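## Task

Remove the black key fob from the drawer of the small wooden box and set it directly on the open table surface, not on top of anything. Then close the drawer. The box must stay roughly in its current spot and orientation, and the other item must remain inside the drawer.

## Robot and tools

ROBOT. There are two arms, left_arm and right_arm. Each sits on a tilted mounting plate, and both plates hang from one metal frame behind them. For the clearance check, a plate and its half of the frame belong to that arm. Calibrated base poses in the scene frame: left_arm (+0.048, +0.320, +0.317) m, quat_wxyz (+0.957, -0.123, +0.264, +0.004); right_arm (+0.034, -0.209, +0.317) m, quat_wxyz (+0.957, +0.118, +0.266, +0.011). Joint ranges (rad, base to gripper): waist -2.618 to 3.054, shoulder 0.000 to 3.142, elbow 0.000 to 3.142 (straight at 2.901), wrist pitch -1.571 to 1.571, wrist yaw -1.571 to 1.571, wrist roll -2.094 to 2.094.

FRAME. All poses are in the scene frame: origin at table-top height, halfway between the nominal bases; +x points out over the table, +z up, and left_arm is on the +y side. Arm names do not match image left/right. A gripper's fingers point along its own +z and close along its own y. end_effector_position is the spot between the finger pads, just under 1 cm behind the tips. Reported positions and orientations may be off by a few centimetres, more at long reach.

ROW FORMAT. Every command row is one flat list of 16 numbers covering both arms even if only one moves: left_arm x, y, z, qw, qx, qy, qz, opening, then right_arm the same eight. x, y, z are an absolute target in metres for end_effector_position; the quaternion (w first) is an absolute target orientation, both in the scene frame. Opening runs from -1 (closed, 0 mm gap) to +1 (fully open, about 87 mm); 0.5 gives about 69 mm, 0 about 43 mm, -0.5 about 18 mm. To keep an arm still or its orientation fixed, resend the exact same pose and opening in its part of every row, rather than copying a drifted reading.

execute_actions: argument actions is a list with zero or one item. Empty list = look (returns state and pictures). {"rows": [[16 numbers], ...], "steps": n} plays up to 15 rows, one per control step of 1/30 s, n at most 15 (default 15, minimum 5); if rows run out the last repeats. {"steps": n} alone waits up to 300 steps counted from the previous result, reply time included. A target more than 0.6 m from the arm's last reported position along any gripper axis makes the call refused. Each step the controller clips the command to within 100 mm and 20 degrees of the measured pose, so far targets take several actions. Optional cameras: list of names, ["all"], or [].

move: target is one 16-number row or a list of up to 15 rows. Each gripper follows a straight path, turning the short way, ignoring obstacles and the other arm; all paths finish together, at least 0.5 s, capped at 10 s. speed: m/s from 0.002 to 0.5 (default 0.25), one value or one per target; rotation is limited to twice that in rad/s. blend: corner rounding in metres for lists (default 0). blocking=false returns about 0.5 s after starting. New openings on later targets are applied only after everything stops at that target. The result adds a move: line with the ending (done, off_target, moving, held, fault) and limits (paced = command clipped, held = steps withheld). done means at rest within 10 mm and 2 degrees; neither done nor off_target tells you about contact.

wait: seconds from 0 to 10; a running move keeps going. stop: brakes the current move (needs room). zoom_image: camera (cam_high, cam_low, cam_left_wrist, cam_right_wrist) and region [x0, y0, x1, y1] in pixels, top-left origin, no larger than 504 by 504, from that camera's latest image. finished_scene: scene = the current scene number; irreversible.

RESULTS. Per arm: end_effector_position, end_effector_quat_wxyz, grip_measured (on the opening scale), Joint positions (last value is the gripper, 0 closed to 1 open), Joint velocities ("within noise" means settled), Joint torques (signed toward larger joint values; joints 1-3 wrap at ±28 N m), and Hand target, the pose the controller is currently driving toward. MOTOR HOT appears near 75 °C; OVER-TEMPERATURE FAULT at 90 °C folds that arm and disables it.

CAMERAS. cam_high, cam_low, cam_left_wrist, cam_right_wrist, all 672x504. Fixed cameras are reliable near image centre; wrist pictures may lag while moving.

GRASPING AND CAUTIONS. Note grip_measured when the pads first touch and command roughly 0.04 lower for a firm hold; less below grips more gently. Arms sag under weight and friction: check pose and tilt after each move and correct. Small moves may not happen or go sideways. Keep wrists away from the arm's own base to avoid shoulder flips. Do not let the grippers or cameras collide with each other; hard contact between arms can end the attempt. Avoid dropping, releasing moving parts, fast impacts and strong presses (a target far past contact presses hard). Occasional external tugs may act on held parts. Anything falling off the table fails the task. Holding loads or stretching an arm heats motors, even while thinking.

Each tool is called after "Request:" as name(argument=value, ...), one argument or row to a line, values as JSON.

## Session

Request:
execute_actions(
  actions=[],
  cameras=["all"],
)

Scene clock: 0.00 s of 6000.00 s.
left_arm: end_effector_position=(+0.0998, +0.1270, +0.2928) grip_measured=+1.000 end_effector_quat_wxyz=(-0.035, +0.687, +0.534, -0.491) | right_arm: end_effector_position=(+0.4542, -0.2631, +0.1802) grip_measured=+1.000 end_effector_quat_wxyz=(+0.210, +0.029, +0.971, -0.113)
Joint positions: left_arm=[-0.98 1.552 0.577 -0.527 0.448 0.878 1] | right_arm=[0.037 1.58 0.906 0.109 0.457 -0.116 1]
Joint velocities: within noise
Joint torques (N m): no reading
Motor temperatures (°C): left_arm=[26 35 37 31 25 28 24] | right_arm=[25 31 31 31 29 29 29]
Heat: left arm: 37 °C; right arm: 31 °C.
Hand target: left_arm +0.1015, +0.1262, +0.2930; -0.032, +0.687, +0.535, -0.491 | right_arm +0.4606, -0.2645, +0.1858; +0.220, +0.033, +0.968, -0.113

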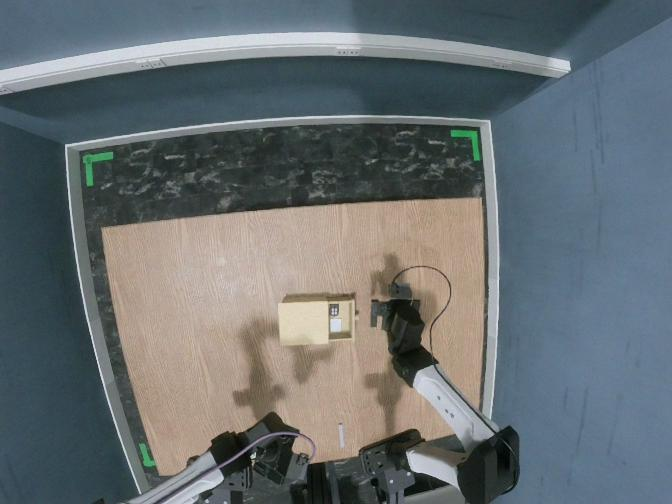

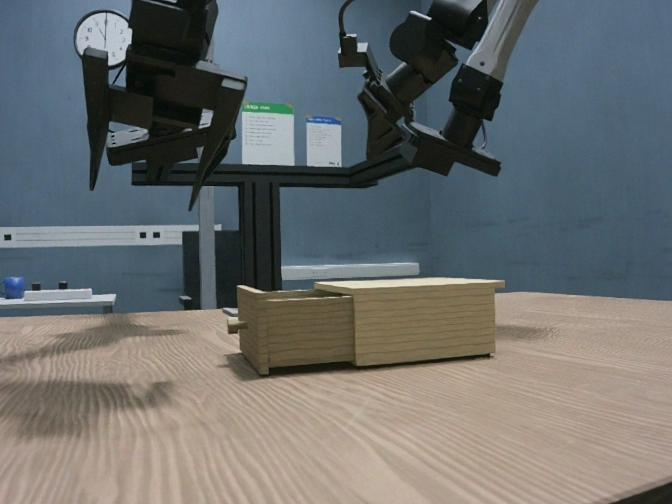

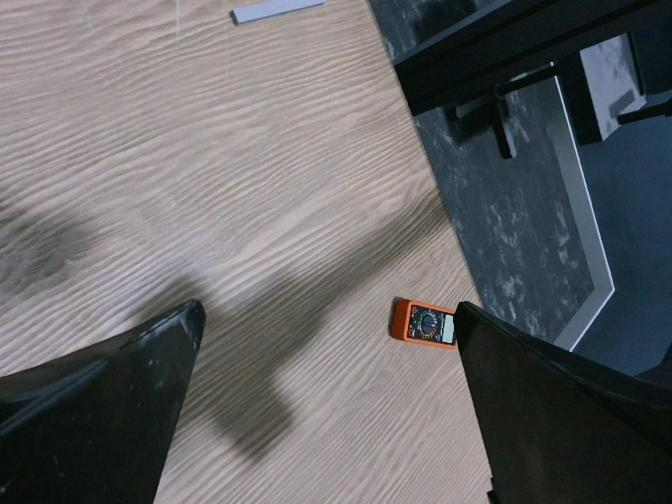

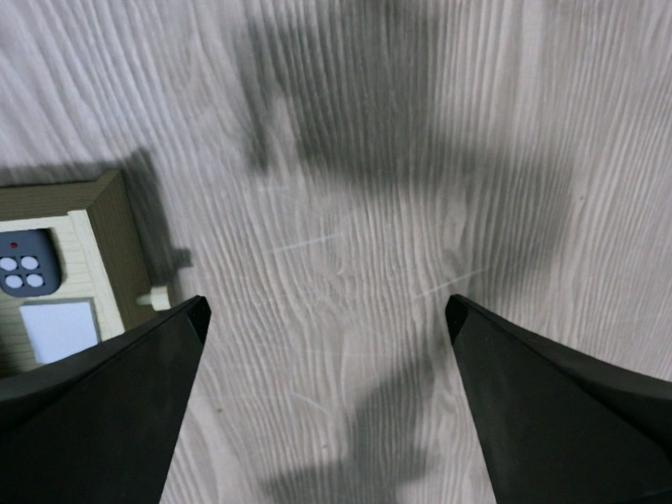

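Request:
zoom_image(
  camera="cam_high",
  region=[260, 270, 380, 360],
)

Request:
zoom_image(
  camera="cam_right_wrist",
  region=[0, 150, 220, 390],
)

Request:
zoom_image(
  camera="cam_low",
  region=[200, 250, 530, 400],
)

Scaled by 4.200 from the camera's 672x504 image, which has a finer 960x720 frame.

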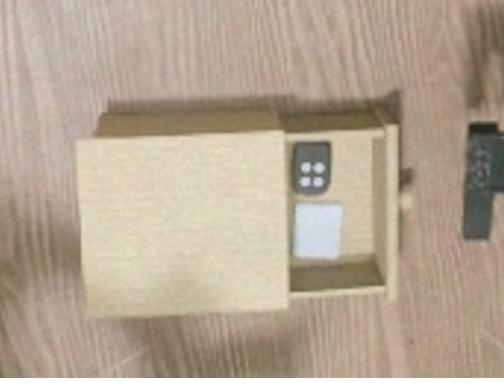

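Scaled by 2.100 from the camera's 672x504 image, which has a finer 960x720 frame.

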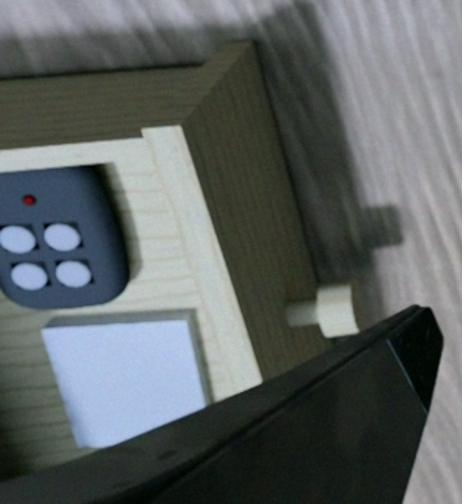

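Scaled by 1.527 from the camera's 672x504 image, which has a finer 960x720 frame.

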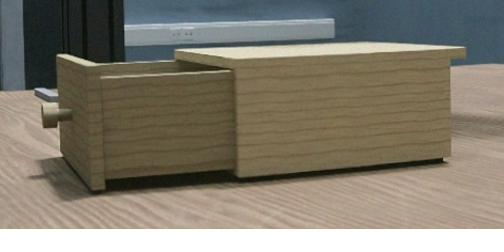

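Request:
move(
  target=[0.0998, 0.1270, 0.2928, -0.035, 0.687, 0.534, -0.491, 1, 0.43, -0.115, 0.16, 0, 0, 0.9962, 0.0872, 0.4],
  speed=0.3,
  cameras=["cam_right_wrist", "cam_low"],
)

Request:
zoom_image(
  camera="cam_right_wrist",
  region=[150, 150, 500, 400],
)

Scene clock: 4.20 s of 6000.00 s.
left_arm: end_effector_position=(+0.0998, +0.1270, +0.2928) grip_measured=+1.000 end_effector_quat_wxyz=(-0.035, +0.687, +0.534, -0.491) | right_arm: end_effector_position=(+0.4299, -0.1224, +0.1617) grip_measured=+0.400 end_effector_quat_wxyz=(+0.007, +0.001, +0.997, +0.080)
Joint positions: left_arm=[-0.98 1.552 0.577 -0.527 0.448 0.878 1] | right_arm=[0.213 1.878 1.331 -0.495 0.184 0.141 0.7]
Joint velocities: within noise
Joint torques (N m): left_arm=[-3.19 -4.08 3.81 0.43 0.54 0.19] | right_arm=[4.94 -7.16 7.24 0.16 -0.21 -0.07]
Motor temperatures (°C): left_arm=[26 36 38 31 25 28 24] | right_arm=[25 32 32 31 29 29 29]
Heat: left arm: 38 °C; right arm: 32 °C.
Hand target: left_arm +0.0999, +0.1270, +0.2928; -0.035, +0.687, +0.534, -0.491 | right_arm +0.4298, -0.1151, +0.1600; +0.000, +0.000, +0.996, +0.087
Off the commanded pose: left_arm 0.000 m, 0 deg | right_arm 0.008 m, 1 deg.
Kept back: nothing.
move: done
camera_calibration:
cam_right_wrist: T_world_to_cam=[[0.0203273, -0.986764, -0.160881, -0.10533], [-0.648427, -0.135494, 0.749122, 0.160772], [-0.761005, 0.0890921, -0.642599, 0.578429], [0, 0, 0, 1]] pos_world=[0.546578, -0.133685, 0.234315]
Images, in order (width x height): cam_low 672x504, cam_right_wrist 672x504.

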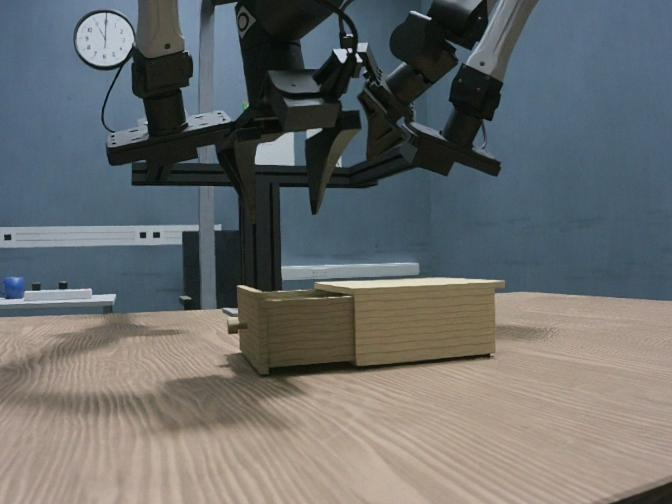

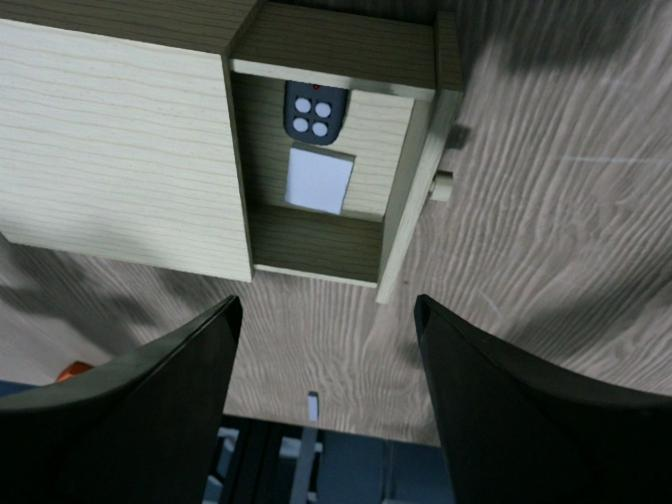

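Scaled by 1.440 from the camera's 672x504 image, which has a finer 960x720 frame.

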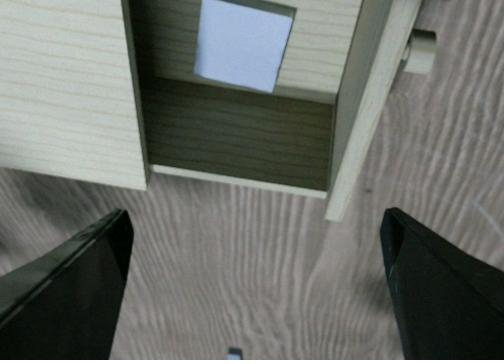

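Request:
zoom_image(
  camera="cam_low",
  region=[190, 60, 400, 230],
)

Request:
zoom_image(
  camera="cam_right_wrist",
  region=[210, 0, 470, 240],
)

Scaled by 2.400 from the camera's 672x504 image, which has a finer 960x720 frame.

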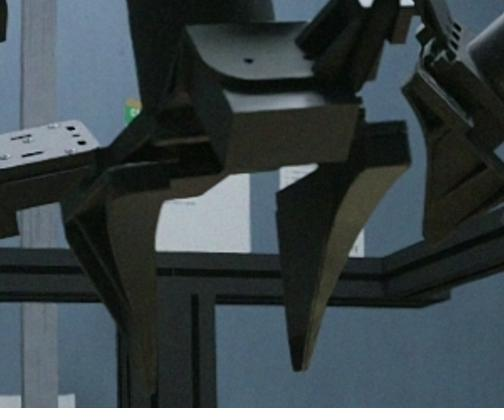

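Scaled by 1.938 from the camera's 672x504 image, which has a finer 960x720 frame.

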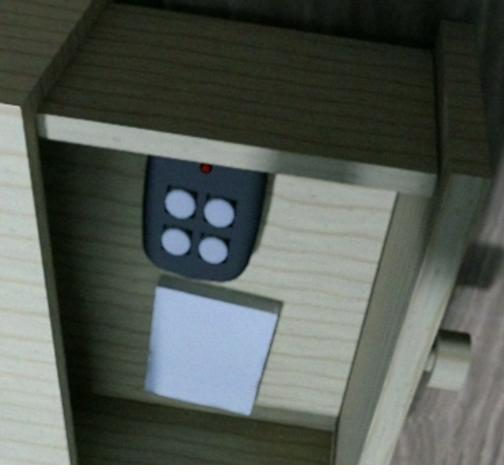

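Request:
move(
  target=[
    [0.0998, 0.1270, 0.2928, -0.035, 0.687, 0.534, -0.491, 1, 0.39, -0.105, 0.11, 0, 0, 1, 0, -1],
    [0.0998, 0.1270, 0.2928, -0.035, 0.687, 0.534, -0.491, 1, 0.39, -0.105, 0.075, 0, 0, 1, 0, -1],
  ],
  speed=0.2,
  blend=0.01,
  cameras=["cam_right_wrist", "cam_low"],
)

Scene clock: 8.17 s of 6000.00 s.
left_arm: end_effector_position=(+0.0998, +0.1270, +0.2928) grip_measured=+1.000 end_effector_quat_wxyz=(-0.035, +0.687, +0.534, -0.491) | right_arm: end_effector_position=(+0.3837, -0.1006, +0.0807) grip_measured=-0.973 end_effector_quat_wxyz=(-0.007, -0.006, +1.000, +0.007)
Joint positions: left_arm=[-0.98 1.552 0.577 -0.527 0.448 0.878 1] | right_arm=[0.274 2.107 1.244 -0.247 0.353 0.199 0.013]
Joint velocities: within noise
Joint torques (N m): left_arm=[-3.22 -4.08 3.84 0.43 0.54 0.19] | right_arm=[3.67 -7.49 4.86 0.34 0.11 -0.19]
Motor temperatures (°C): left_arm=[26 36 38 31 25 28 24] | right_arm=[26 32 32 31 29 29 29]
Heat: left arm: 38 °C; right arm: 32 °C.
Hand target: left_arm +0.0999, +0.1270, +0.2928; -0.035, +0.687, +0.534, -0.491 | right_arm +0.3899, -0.1050, +0.0753; +0.000, +0.000, +1.000, +0.000
Off the commanded pose: left_arm 0.000 m, 0 deg | right_arm 0.010 m, 1 deg.
Kept back: nothing.
move: done
camera_calibration:
cam_right_wrist: T_world_to_cam=[[0.0325759, -0.999343, -0.015866, -0.113506], [-0.627287, -0.0328013, 0.778097, 0.194291], [-0.778106, -0.0153947, -0.627944, 0.484155], [0, 0, 0, 1]] pos_world=[0.502298, -0.0996049, 0.151044]
Images, in order (width x height): cam_low 672x504, cam_right_wrist 672x504.

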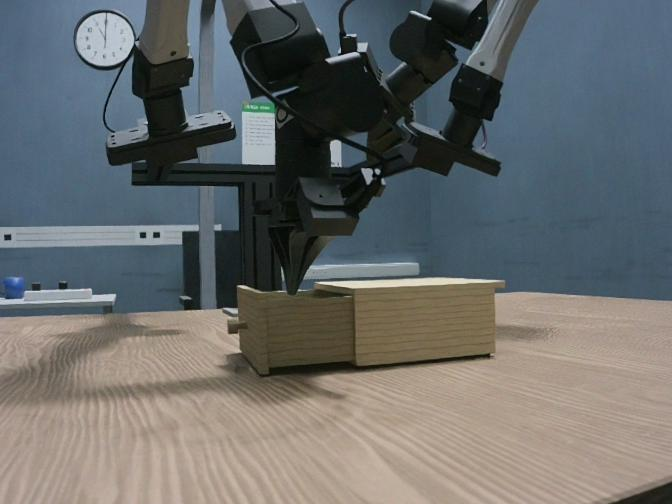

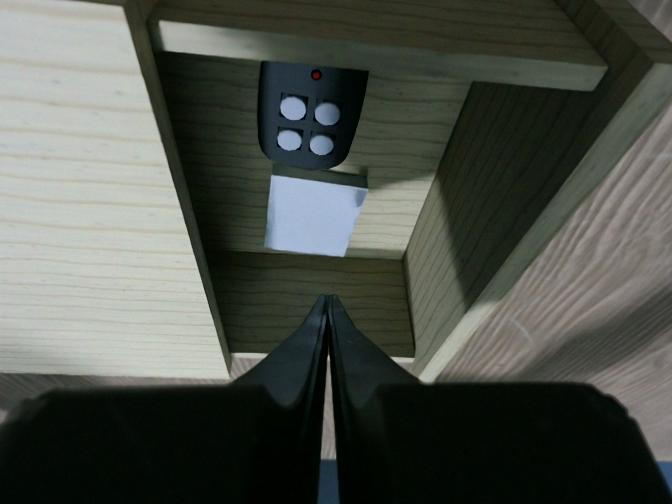

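Request:
move(
  target=[
    [0.0998, 0.1270, 0.2928, -0.035, 0.687, 0.534, -0.491, 1, 0.39, -0.112, 0.042, 0, 0, 1, 0, -1],
    [0.0998, 0.1270, 0.2928, -0.035, 0.687, 0.534, -0.491, 1, 0.39, -0.158, 0.042, 0, 0, 1, 0, -1],
  ],
  speed=[0.12, 0.06],
  cameras=["cam_right_wrist", "cam_low", "cam_high"],
)

Scene clock: 9.83 s of 6000.00 s.
left_arm: end_effector_position=(+0.0998, +0.1270, +0.2928) grip_measured=+1.000 end_effector_quat_wxyz=(-0.035, +0.687, +0.534, -0.491) | right_arm: end_effector_position=(+0.3802, -0.1353, +0.0361) grip_measured=-0.973 end_effector_quat_wxyz=(-0.013, -0.002, +1.000, +0.023)
Joint positions: left_arm=[-0.98 1.552 0.577 -0.527 0.448 0.878 1] | right_arm=[0.141 2.195 1.245 -0.13 0.257 0.086 0.013]
Joint velocities: within noise
Joint torques (N m): left_arm=[-3.18 -4.08 3.82 0.45 0.55 0.19] | right_arm=[1.37 -11.59 1.47 0.18 0.33 -0.44]
Motor temperatures (°C): left_arm=[26 36 38 31 25 28 24] | right_arm=[26 33 32 31 29 29 29]
Heat: left arm: 38 °C; right arm: 33 °C.
Hand target: left_arm +0.0999, +0.1270, +0.2928; -0.035, +0.687, +0.534, -0.491 | right_arm +0.3895, -0.1576, +0.0418; -0.001, +0.000, +1.000, +0.000
Off the commanded pose: left_arm 0.000 m, 0 deg | right_arm 0.025 m, 3 deg.
Kept back: nothing.
move: off_target (right_arm)
camera_calibration:
cam_right_wrist: T_world_to_cam=[[0.0236432, -0.99854, -0.0485755, -0.144085], [-0.617267, -0.0528021, 0.78498, 0.218916], [-0.786398, 0.0114247, -0.617614, 0.459279], [0, 0, 0, 1]] pos_world=[0.499713, -0.137562, 0.104814]
Images, in order (width x height): cam_high 672x504, cam_low 672x504, cam_right_wrist 672x504.

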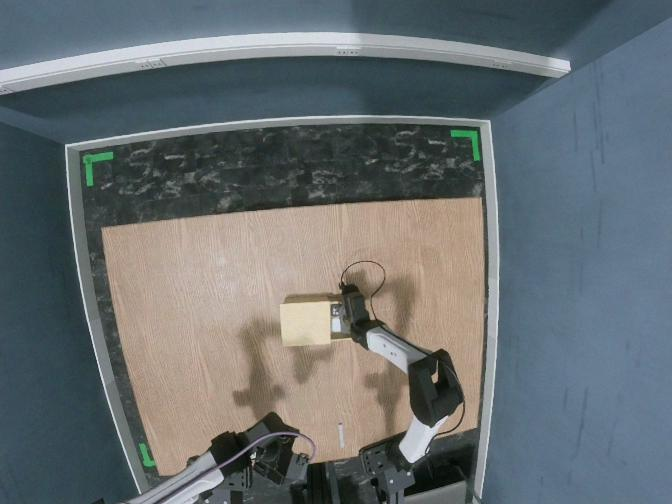

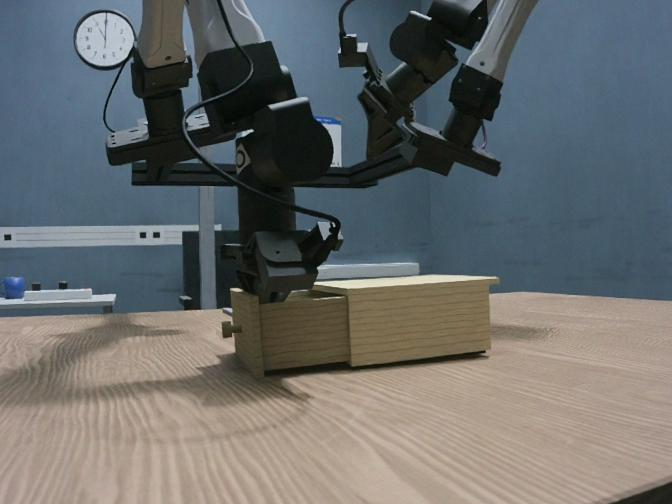

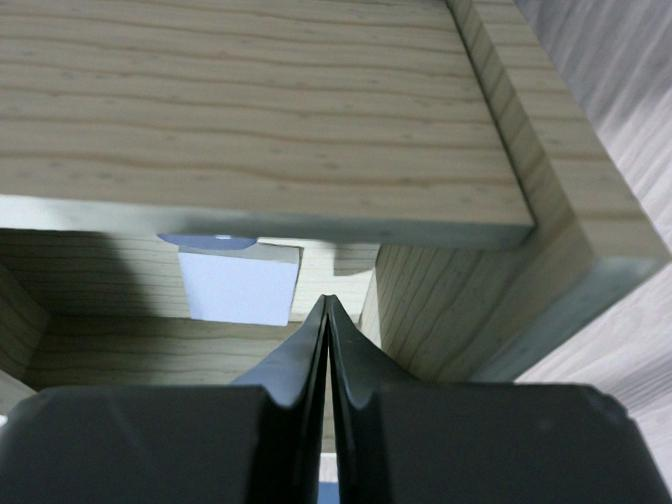

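Request:
move(
  target=[
    [0.0998, 0.1270, 0.2928, -0.035, 0.687, 0.534, -0.491, 1, 0.39, -0.118, 0.05, 0, 0, 1, 0, -1],
    [0.0998, 0.1270, 0.2928, -0.035, 0.687, 0.534, -0.491, 1, 0.41, -0.10, 0.15, 0, 0, 0.9976, 0.07, -1],
  ],
  speed=[0.1, 0.2],
  blend=0.008,
  cameras=["cam_right_wrist", "cam_low", "cam_high"],
)

Request:
zoom_image(
  camera="cam_low",
  region=[200, 100, 400, 250],
)

Request:
zoom_image(
  camera="cam_high",
  region=[260, 270, 380, 360],
)

Request:
zoom_image(
  camera="cam_right_wrist",
  region=[150, 0, 500, 250],
)

Scene clock: 14.13 s of 6000.00 s.
left_arm: end_effector_position=(+0.0998, +0.1270, +0.2928) grip_measured=+1.000 end_effector_quat_wxyz=(-0.035, +0.687, +0.534, -0.491) | right_arm: end_effector_position=(+0.3979, -0.1040, +0.1359) grip_measured=-0.973 end_effector_quat_wxyz=(-0.016, -0.006, +0.998, +0.059)
Joint positions: left_arm=[-0.98 1.552 0.577 -0.527 0.448 0.878 1] | right_arm=[0.263 1.944 1.261 -0.421 0.241 0.189 0.013]
Joint velocities: within noise
Joint torques (N m): left_arm=[-3.22 -4.05 3.81 0.43 0.55 0.17] | right_arm=[5.34 -11.33 5.76 0.05 -0.13 -0.06]
Motor temperatures (°C): left_arm=[26 36 38 31 25 28 24] | right_arm=[26 34 32 31 29 29 29]
Heat: left arm: 38 °C; right arm: 34 °C.
Hand target: left_arm +0.0999, +0.1270, +0.2928; -0.035, +0.687, +0.534, -0.491 | right_arm +0.4097, -0.1000, +0.1498; +0.000, +0.000, +0.998, +0.070
Off the commanded pose: left_arm 0.000 m, 0 deg | right_arm 0.019 m, 2 deg.
Kept back: nothing.
move: off_target (right_arm)
camera_calibration:
cam_right_wrist: T_world_to_cam=[[0.0300422, -0.992203, -0.12096, -0.100453], [-0.612111, -0.113931, 0.782521, 0.145105], [-0.790201, 0.0505323, -0.610761, 0.539135], [0, 0, 0, 1]] pos_world=[0.517863, -0.110382, 0.203584]
Images, in order (width x height): cam_high 672x504, cam_low 672x504, cam_right_wrist 672x504.

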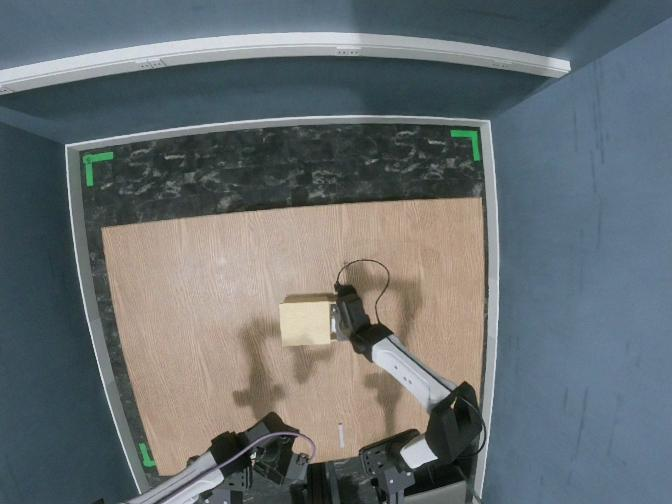

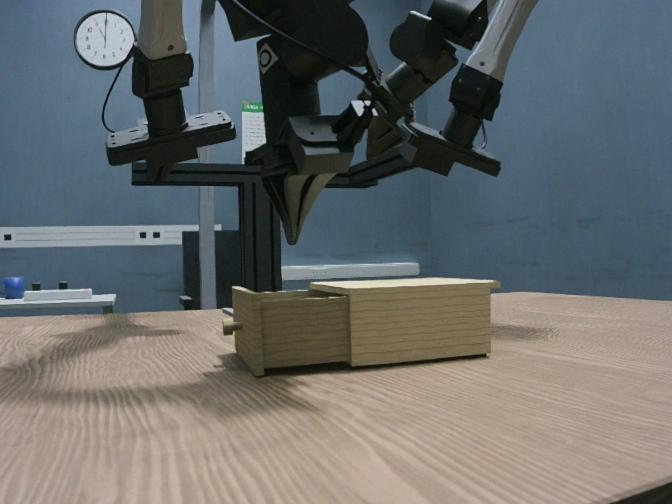

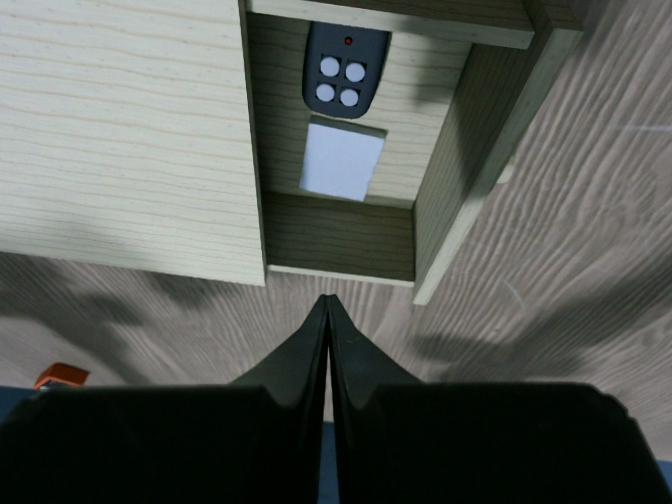

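Scaled by 2.520 from the camera's 672x504 image, which has a finer 960x720 frame.

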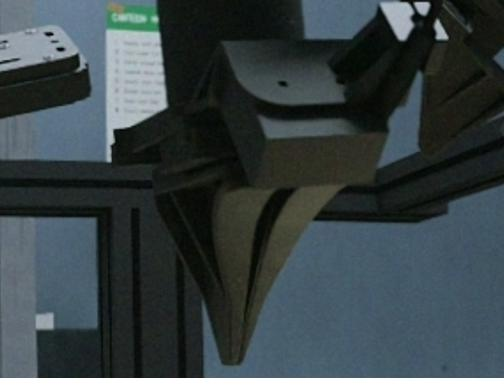

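Scaled by 4.200 from the camera's 672x504 image, which has a finer 960x720 frame.

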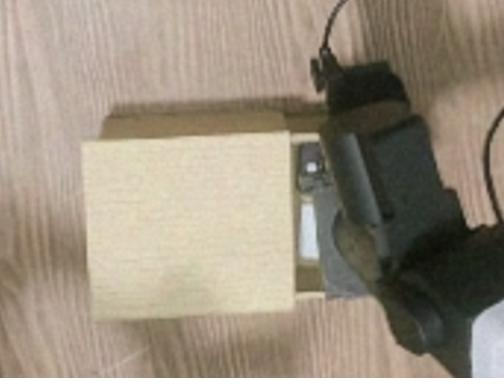

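Scaled by 1.440 from the camera's 672x504 image, which has a finer 960x720 frame.

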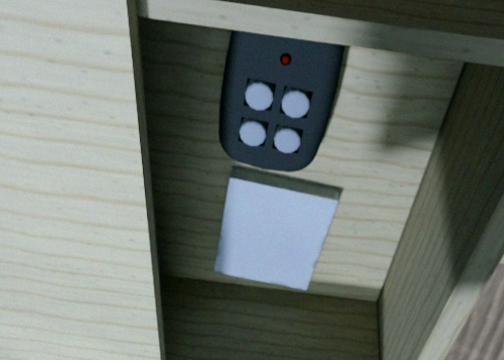

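Request:
move(
  target=[0.0998, 0.1270, 0.2928, -0.035, 0.687, 0.534, -0.491, 1, 0.428, -0.096, 0.10, 0.0029, 0.0304, 0.9949, 0.0958, 0.03],
  speed=0.2,
  cameras=["cam_right_wrist", "cam_low", "cam_high"],
)

Request:
zoom_image(
  camera="cam_right_wrist",
  region=[150, 0, 500, 340],
)

Scene clock: 17.03 s of 6000.00 s.
left_arm: end_effector_position=(+0.0998, +0.1270, +0.2928) grip_measured=+1.000 end_effector_quat_wxyz=(-0.035, +0.687, +0.534, -0.491) | right_arm: end_effector_position=(+0.4218, -0.0971, +0.1049) grip_measured=+0.030 end_effector_quat_wxyz=(-0.003, +0.023, +0.996, +0.091)
Joint positions: left_arm=[-0.98 1.552 0.577 -0.527 0.448 0.878 1] | right_arm=[0.212 2.054 1.347 -0.345 0.159 0.189 0.515]
Joint velocities: within noise
Joint torques (N m): left_arm=[-3.17 -4.07 3.82 0.44 0.54 0.19] | right_arm=[3.69 -7.73 6 0.38 -0.23 -0.13]
Motor temperatures (°C): left_arm=[26 37 38 31 25 28 24] | right_arm=[26 34 32 31 28 29 29]
Heat: left arm: 38 °C; right arm: 34 °C.
Hand target: left_arm +0.0999, +0.1270, +0.2928; -0.035, +0.687, +0.534, -0.491 | right_arm +0.4279, -0.0962, +0.1002; +0.003, +0.030, +0.995, +0.096
Off the commanded pose: left_arm 0.000 m, 0 deg | right_arm 0.008 m, 1 deg.
Kept back: nothing.
move: done
camera_calibration:
cam_right_wrist: T_world_to_cam=[[-0.0263218, -0.982657, -0.183553, -0.0668474], [-0.63735, -0.12496, 0.760375, 0.19663], [-0.770125, 0.137002, -0.623007, 0.539922], [0, 0, 0, 1]] pos_world=[0.53937, -0.115088, 0.174592]
Images, in order (width x height): cam_high 672x504, cam_low 672x504, cam_right_wrist 672x504.

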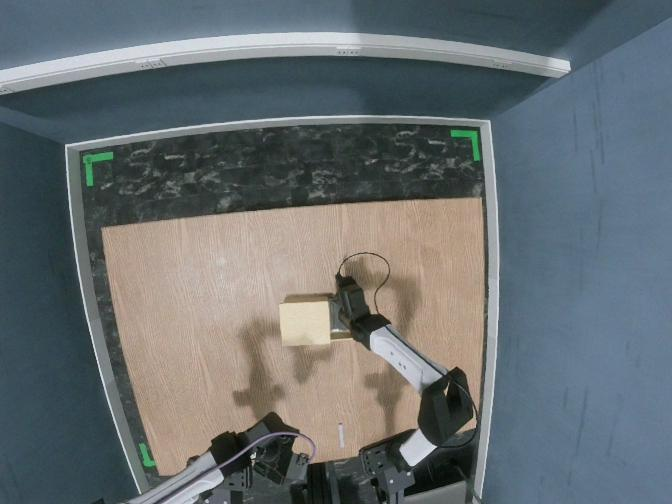

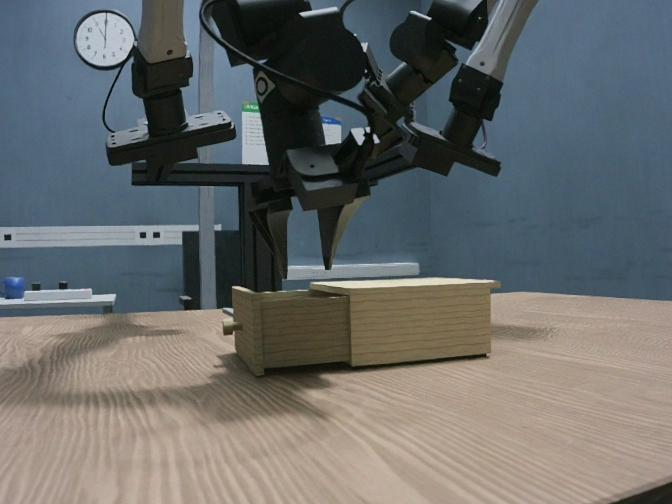

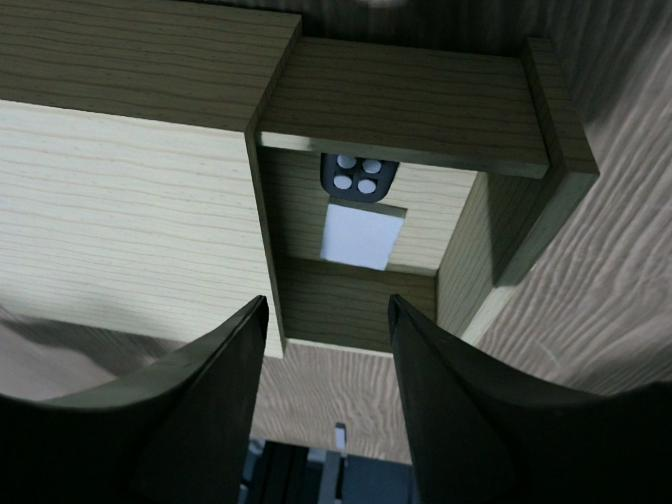

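Scaled by 1.440 from the camera's 672x504 image, which has a finer 960x720 frame.

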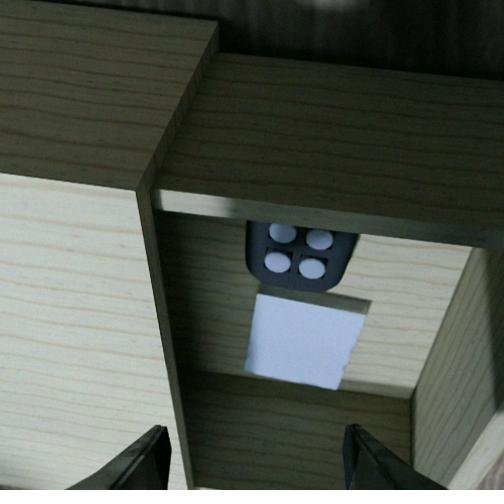

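Request:
move(
  target=[
    [0.0998, 0.1270, 0.2928, -0.035, 0.687, 0.534, -0.491, 1, 0.428, -0.0925, 0.075, 0.0035, 0.0303, 0.9931, 0.1131, 0.03],
    [0.0998, 0.1270, 0.2928, -0.035, 0.687, 0.534, -0.491, 1, 0.428, -0.0925, 0.040, 0.0035, 0.0303, 0.9931, 0.1131, 0.03],
  ],
  speed=[0.1, 0.06],
  cameras=["cam_right_wrist", "cam_low", "cam_high"],
)

Request:
zoom_image(
  camera="cam_right_wrist",
  region=[150, 100, 500, 440],
)

Scene clock: 19.00 s of 6000.00 s.
left_arm: end_effector_position=(+0.0998, +0.1270, +0.2928) grip_measured=+1.000 end_effector_quat_wxyz=(-0.035, +0.687, +0.534, -0.491) | right_arm: end_effector_position=(+0.4239, -0.0793, +0.0828) grip_measured=+0.030 end_effector_quat_wxyz=(-0.021, +0.021, +0.987, +0.156)
Joint positions: left_arm=[-0.98 1.552 0.577 -0.527 0.448 0.878 1] | right_arm=[0.177 2.154 1.421 -0.334 0.007 0.158 0.515]
Joint velocities: within noise
Joint torques (N m): left_arm=[-3.19 -4.11 3.75 0.43 0.54 0.19] | right_arm=[2.19 -3.3 3.97 1.33 0.68 -0.27]
Motor temperatures (°C): left_arm=[26 37 38 31 25 28 24] | right_arm=[26 34 32 31 28 29 29]
Heat: left arm: 38 °C; right arm: 34 °C.
Hand target: left_arm +0.0999, +0.1270, +0.2928; -0.035, +0.687, +0.534, -0.491 | right_arm +0.4248, -0.0941, +0.0457; +0.000, +0.030, +0.993, +0.114
Off the commanded pose: left_arm 0.000 m, 0 deg | right_arm 0.045 m, 6 deg.
Kept back: nothing.
move: off_target (right_arm)
camera_calibration:
cam_right_wrist: T_world_to_cam=[[-0.0268593, -0.950305, -0.31016, -0.0400531], [-0.611503, -0.229828, 0.757129, 0.197993], [-0.790786, 0.209999, -0.574941, 0.535905], [0, 0, 0, 1]] pos_world=[0.543784, -0.105098, 0.145785]
Images, in order (width x height): cam_high 672x504, cam_low 672x504, cam_right_wrist 672x504.

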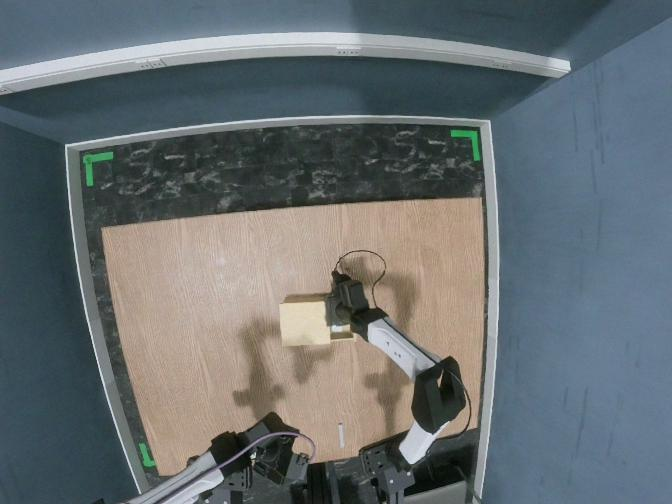

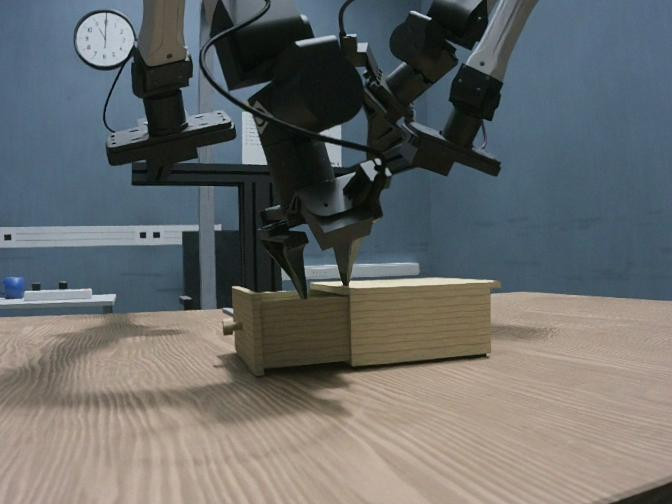

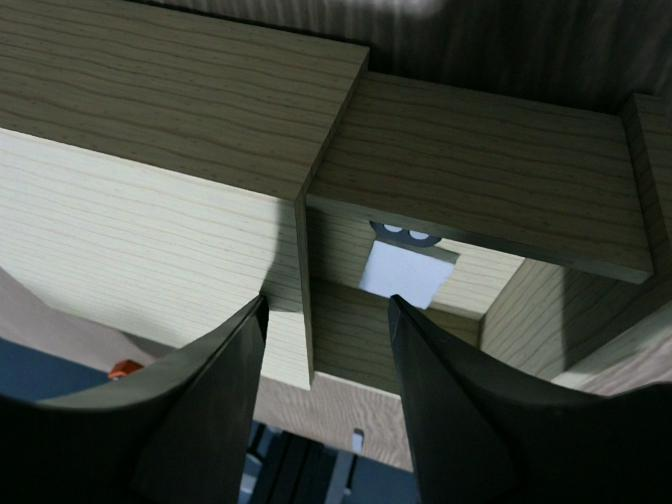

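Scaled by 1.440 from the camera's 672x504 image, which has a finer 960x720 frame.

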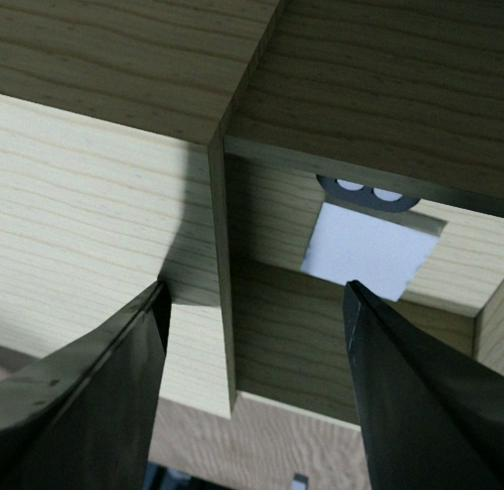

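Request:
move(
  target=[
    [0.0998, 0.1270, 0.2928, -0.035, 0.687, 0.534, -0.491, 1, 0.428, -0.103, 0.105, 0.0035, 0.0303, 0.9931, 0.1131, 0.03],
    [0.0998, 0.1270, 0.2928, -0.035, 0.687, 0.534, -0.491, 1, 0.428, -0.107, 0.050, 0.0035, 0.0303, 0.9931, 0.1131, 0.03],
  ],
  speed=[0.12, 0.1],
  cameras=["cam_right_wrist", "cam_low"],
)

Request:
zoom_image(
  camera="cam_right_wrist",
  region=[150, 100, 500, 440],
)

Scene clock: 21.13 s of 6000.00 s.
left_arm: end_effector_position=(+0.0998, +0.1270, +0.2928) grip_measured=+1.000 end_effector_quat_wxyz=(-0.035, +0.687, +0.534, -0.491) | right_arm: end_effector_position=(+0.4230, -0.1048, +0.0562) grip_measured=+0.030 end_effector_quat_wxyz=(-0.003, +0.030, +0.993, +0.113)
Joint positions: left_arm=[-0.98 1.552 0.577 -0.527 0.448 0.878 1] | right_arm=[0.138 2.187 1.389 -0.239 0.078 0.136 0.515]
Joint velocities: within noise
Joint torques (N m): left_arm=[-3.22 -4.08 3.79 0.43 0.54 0.2] | right_arm=[3.37 -7.88 5.38 0.37 -0.17 -0.29]
Motor temperatures (°C): left_arm=[26 37 38 31 25 28 24] | right_arm=[26 35 32 31 28 29 29]
Heat: left arm: 38 °C; right arm: 35 °C.
Hand target: left_arm +0.0999, +0.1270, +0.2928; -0.035, +0.687, +0.534, -0.491 | right_arm +0.4278, -0.1072, +0.0501; +0.003, +0.030, +0.993, +0.113
Off the commanded pose: left_arm 0.000 m, 0 deg | right_arm 0.008 m, 1 deg.
Kept back: nothing.
move: done
camera_calibration:
cam_right_wrist: T_world_to_cam=[[-0.0392962, -0.973287, -0.226204, -0.0744214], [-0.63896, -0.149571, 0.754559, 0.231914], [-0.768236, 0.174186, -0.616014, 0.514324], [0, 0, 0, 1]] pos_world=[0.540381, -0.127334, 0.125004]
Images, in order (width x height): cam_low 672x504, cam_right_wrist 672x504.

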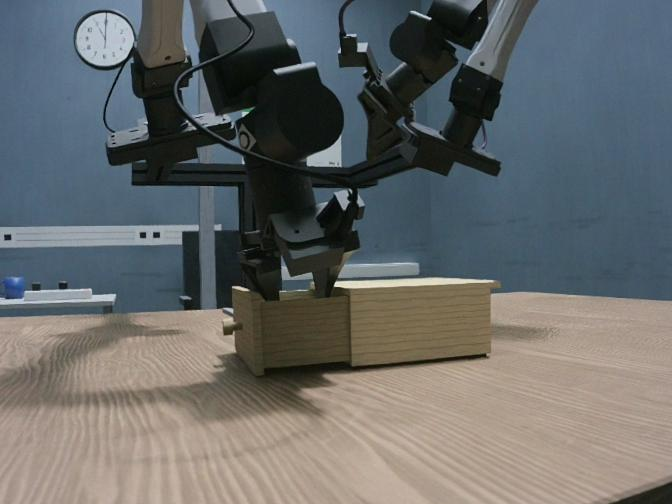

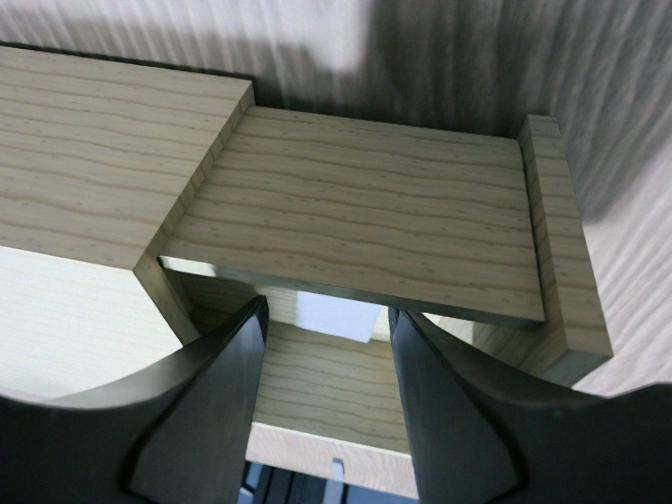

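Scaled by 1.440 from the camera's 672x504 image, which has a finer 960x720 frame.

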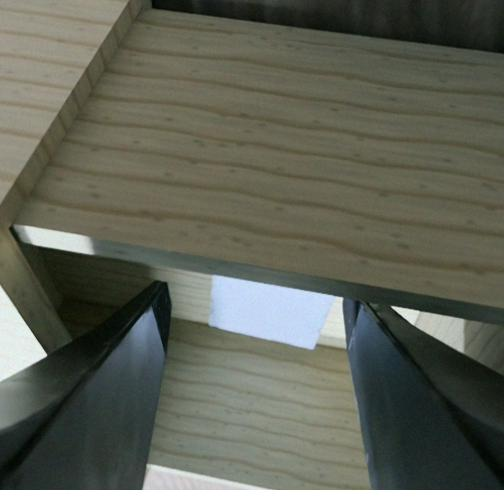

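Request:
move(
  target=[
    [0.0998, 0.1270, 0.2928, -0.035, 0.687, 0.534, -0.491, 1, 0.429, -0.0965, 0.045, 0.0035, 0.0303, 0.9931, 0.1131, 0.03],
    [0.0998, 0.1270, 0.2928, -0.035, 0.687, 0.534, -0.491, 1, 0.429, -0.0965, 0.022, 0.0035, 0.0303, 0.9931, 0.1131, 0.03],
  ],
  speed=[0.08, 0.05],
  cameras=["cam_right_wrist", "cam_low"],
)

Request:
zoom_image(
  camera="cam_right_wrist",
  region=[150, 100, 500, 440],
)

Scene clock: 22.27 s of 6000.00 s.
left_arm: end_effector_position=(+0.0998, +0.1270, +0.2928) grip_measured=+1.000 end_effector_quat_wxyz=(-0.035, +0.687, +0.534, -0.491) | right_arm: end_effector_position=(+0.4200, -0.1018, +0.0375) grip_measured=+0.030 end_effector_quat_wxyz=(-0.015, +0.027, +0.994, +0.105)
Joint positions: left_arm=[-0.98 1.552 0.577 -0.527 0.448 0.878 1] | right_arm=[0.138 2.261 1.445 -0.247 0.092 0.136 0.515]
Joint velocities: within noise
Joint torques (N m): left_arm=[-3.21 -4.11 3.86 0.44 0.54 0.19] | right_arm=[3.95 -5.91 6.05 0.76 -0.28 -0.24]
Motor temperatures (°C): left_arm=[26 37 38 30 25 28 24] | right_arm=[26 35 32 31 28 29 29]
Heat: left arm: 38 °C; right arm: 35 °C.
Hand target: left_arm +0.0999, +0.1270, +0.2928; -0.035, +0.687, +0.534, -0.491 | right_arm +0.4284, -0.0971, +0.0232; +0.003, +0.030, +0.993, +0.113
Off the commanded pose: left_arm 0.000 m, 0 deg | right_arm 0.019 m, 2 deg.
Kept back: nothing.
move: off_target (right_arm)
camera_calibration:
cam_right_wrist: T_world_to_cam=[[-0.0365623, -0.977089, -0.209667, -0.0779801], [-0.619858, -0.142396, 0.771686, 0.2366], [-0.783862, 0.158179, -0.60045, 0.504327], [0, 0, 0, 1]] pos_world=[0.53913, -0.122276, 0.103892]
Images, in order (width x height): cam_low 672x504, cam_right_wrist 672x504.

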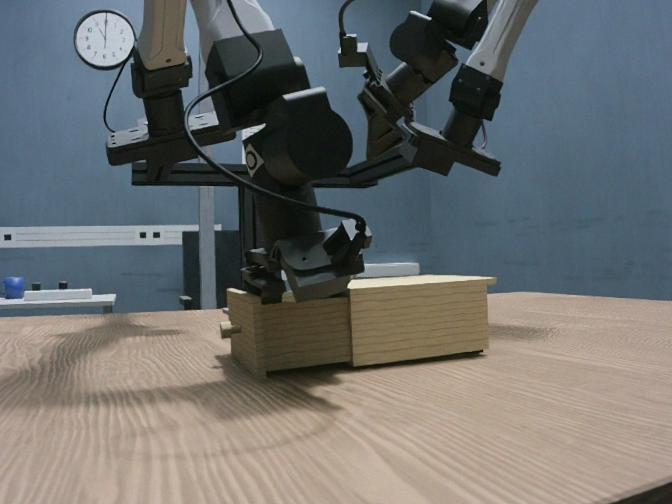

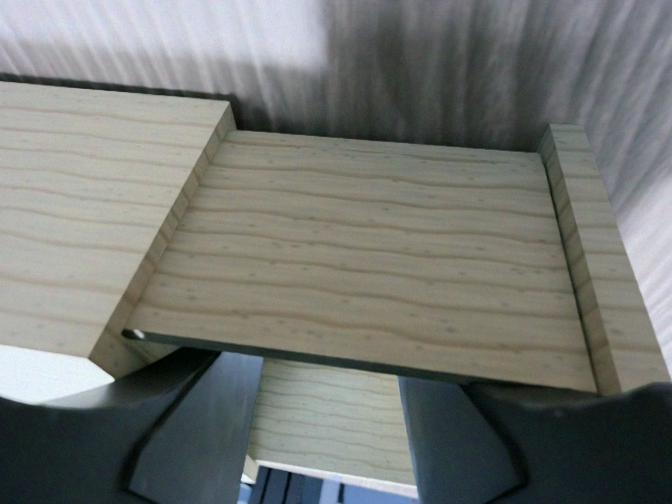

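Scaled by 1.440 from the camera's 672x504 image, which has a finer 960x720 frame.

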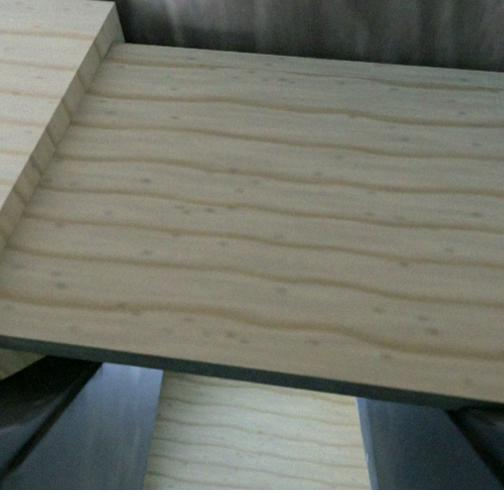

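Request:
move(
  target=[
    [0.0998, 0.1270, 0.2928, -0.035, 0.687, 0.534, -0.491, 1, 0.42, -0.106, 0.06, 0.0035, 0.0303, 0.9931, 0.1131, 0.03],
    [0.0998, 0.1270, 0.2928, -0.035, 0.687, 0.534, -0.491, 1, 0.37, -0.112, 0.145, 0, 0.03, 0.9995, 0, -1],
  ],
  speed=[0.12, 0.25],
  blend=0.01,
  cameras=["cam_right_wrist", "cam_low", "cam_high"],
)

Request:
zoom_image(
  camera="cam_right_wrist",
  region=[150, 0, 500, 340],
)

Request:
zoom_image(
  camera="cam_low",
  region=[200, 130, 500, 400],
)

Scene clock: 28.37 s of 6000.00 s.
left_arm: end_effector_position=(+0.0998, +0.1270, +0.2928) grip_measured=+1.000 end_effector_quat_wxyz=(-0.035, +0.687, +0.534, -0.491) | right_arm: end_effector_position=(+0.3654, -0.1101, +0.1355) grip_measured=-0.973 end_effector_quat_wxyz=(-0.010, +0.025, +1.000, +0.002)
Joint positions: left_arm=[-0.98 1.552 0.577 -0.527 0.448 0.878 1] | right_arm=[0.313 1.896 1.111 -0.346 0.378 0.301 0.013]
Joint velocities: within noise
Joint torques (N m): left_arm=[-3.21 -4.11 3.84 0.43 0.54 0.19] | right_arm=[4.88 -10.5 3.41 0.05 0.12 -0.04]
Motor temperatures (°C): left_arm=[27 37 39 30 25 28 24] | right_arm=[26 36 32 31 28 29 29]
Heat: left arm: 39 °C; right arm: 36 °C.
Hand target: left_arm +0.0999, +0.1270, +0.2928; -0.035, +0.687, +0.534, -0.491 | right_arm +0.3700, -0.1120, +0.1447; +0.000, +0.030, +1.000, +0.000
Off the commanded pose: left_arm 0.000 m, 0 deg | right_arm 0.011 m, 1 deg.
Kept back: nothing.
move: off_target (right_arm); target 2's new opening was sent with right_arm's hand 0.011 m and 1 deg from that target
camera_calibration:
cam_right_wrist: T_world_to_cam=[[-0.0290749, -0.999565, -0.00495172, -0.100541], [-0.623198, 0.0142537, 0.781935, 0.143049], [-0.781524, 0.0258206, -0.623341, 0.50937], [0, 0, 0, 1]] pos_world=[0.48431, -0.115688, 0.205158]
Images, in order (width x height): cam_high 672x504, cam_low 672x504, cam_right_wrist 672x504.

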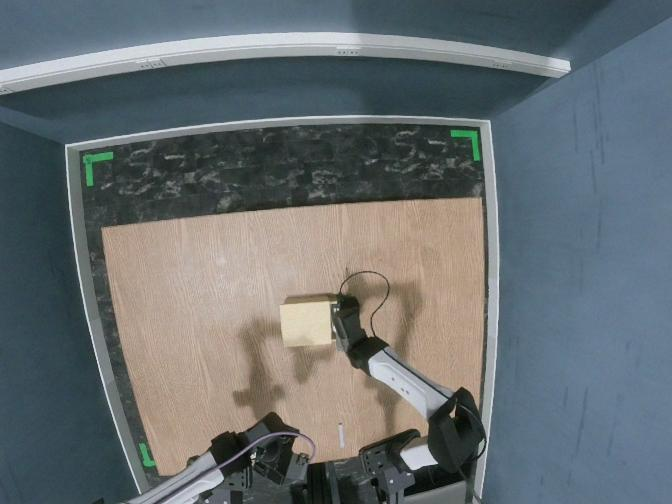

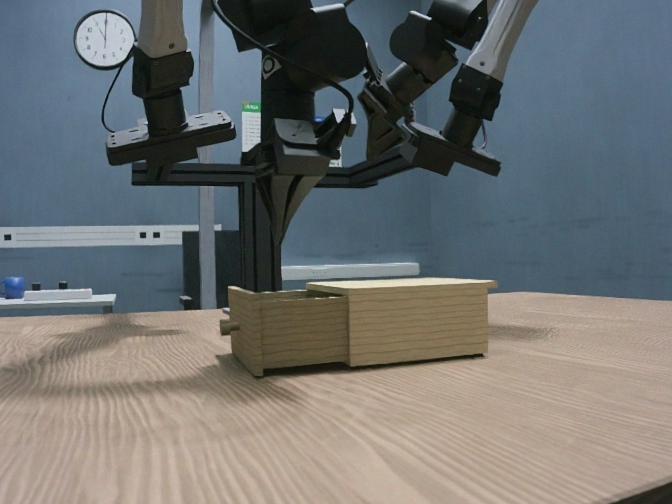

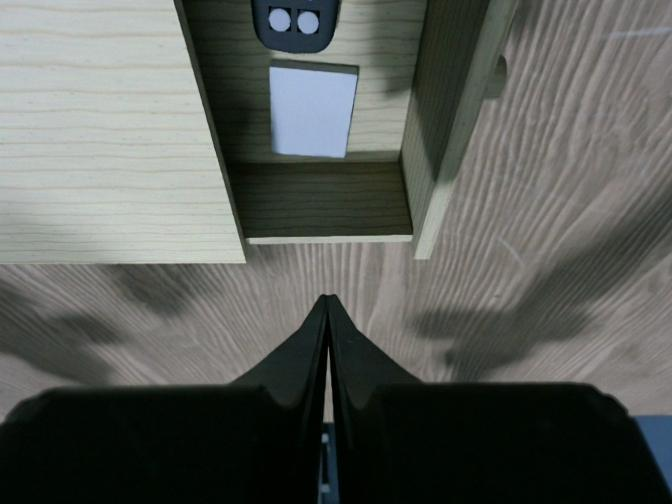

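Scaled by 1.440 from the camera's 672x504 image, which has a finer 960x720 frame.

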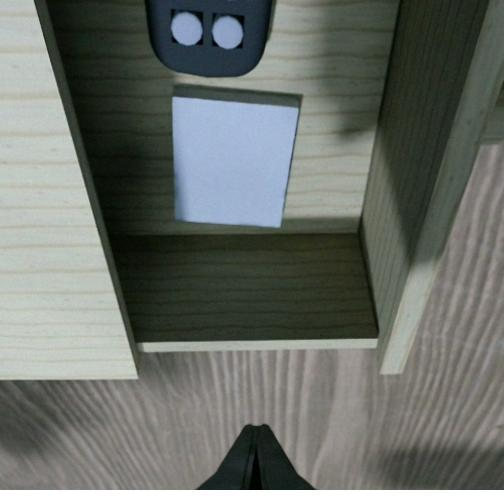

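Scaled by 1.680 from the camera's 672x504 image, which has a finer 960x720 frame.

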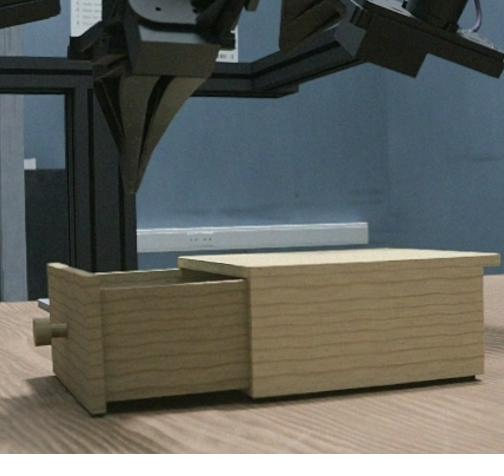

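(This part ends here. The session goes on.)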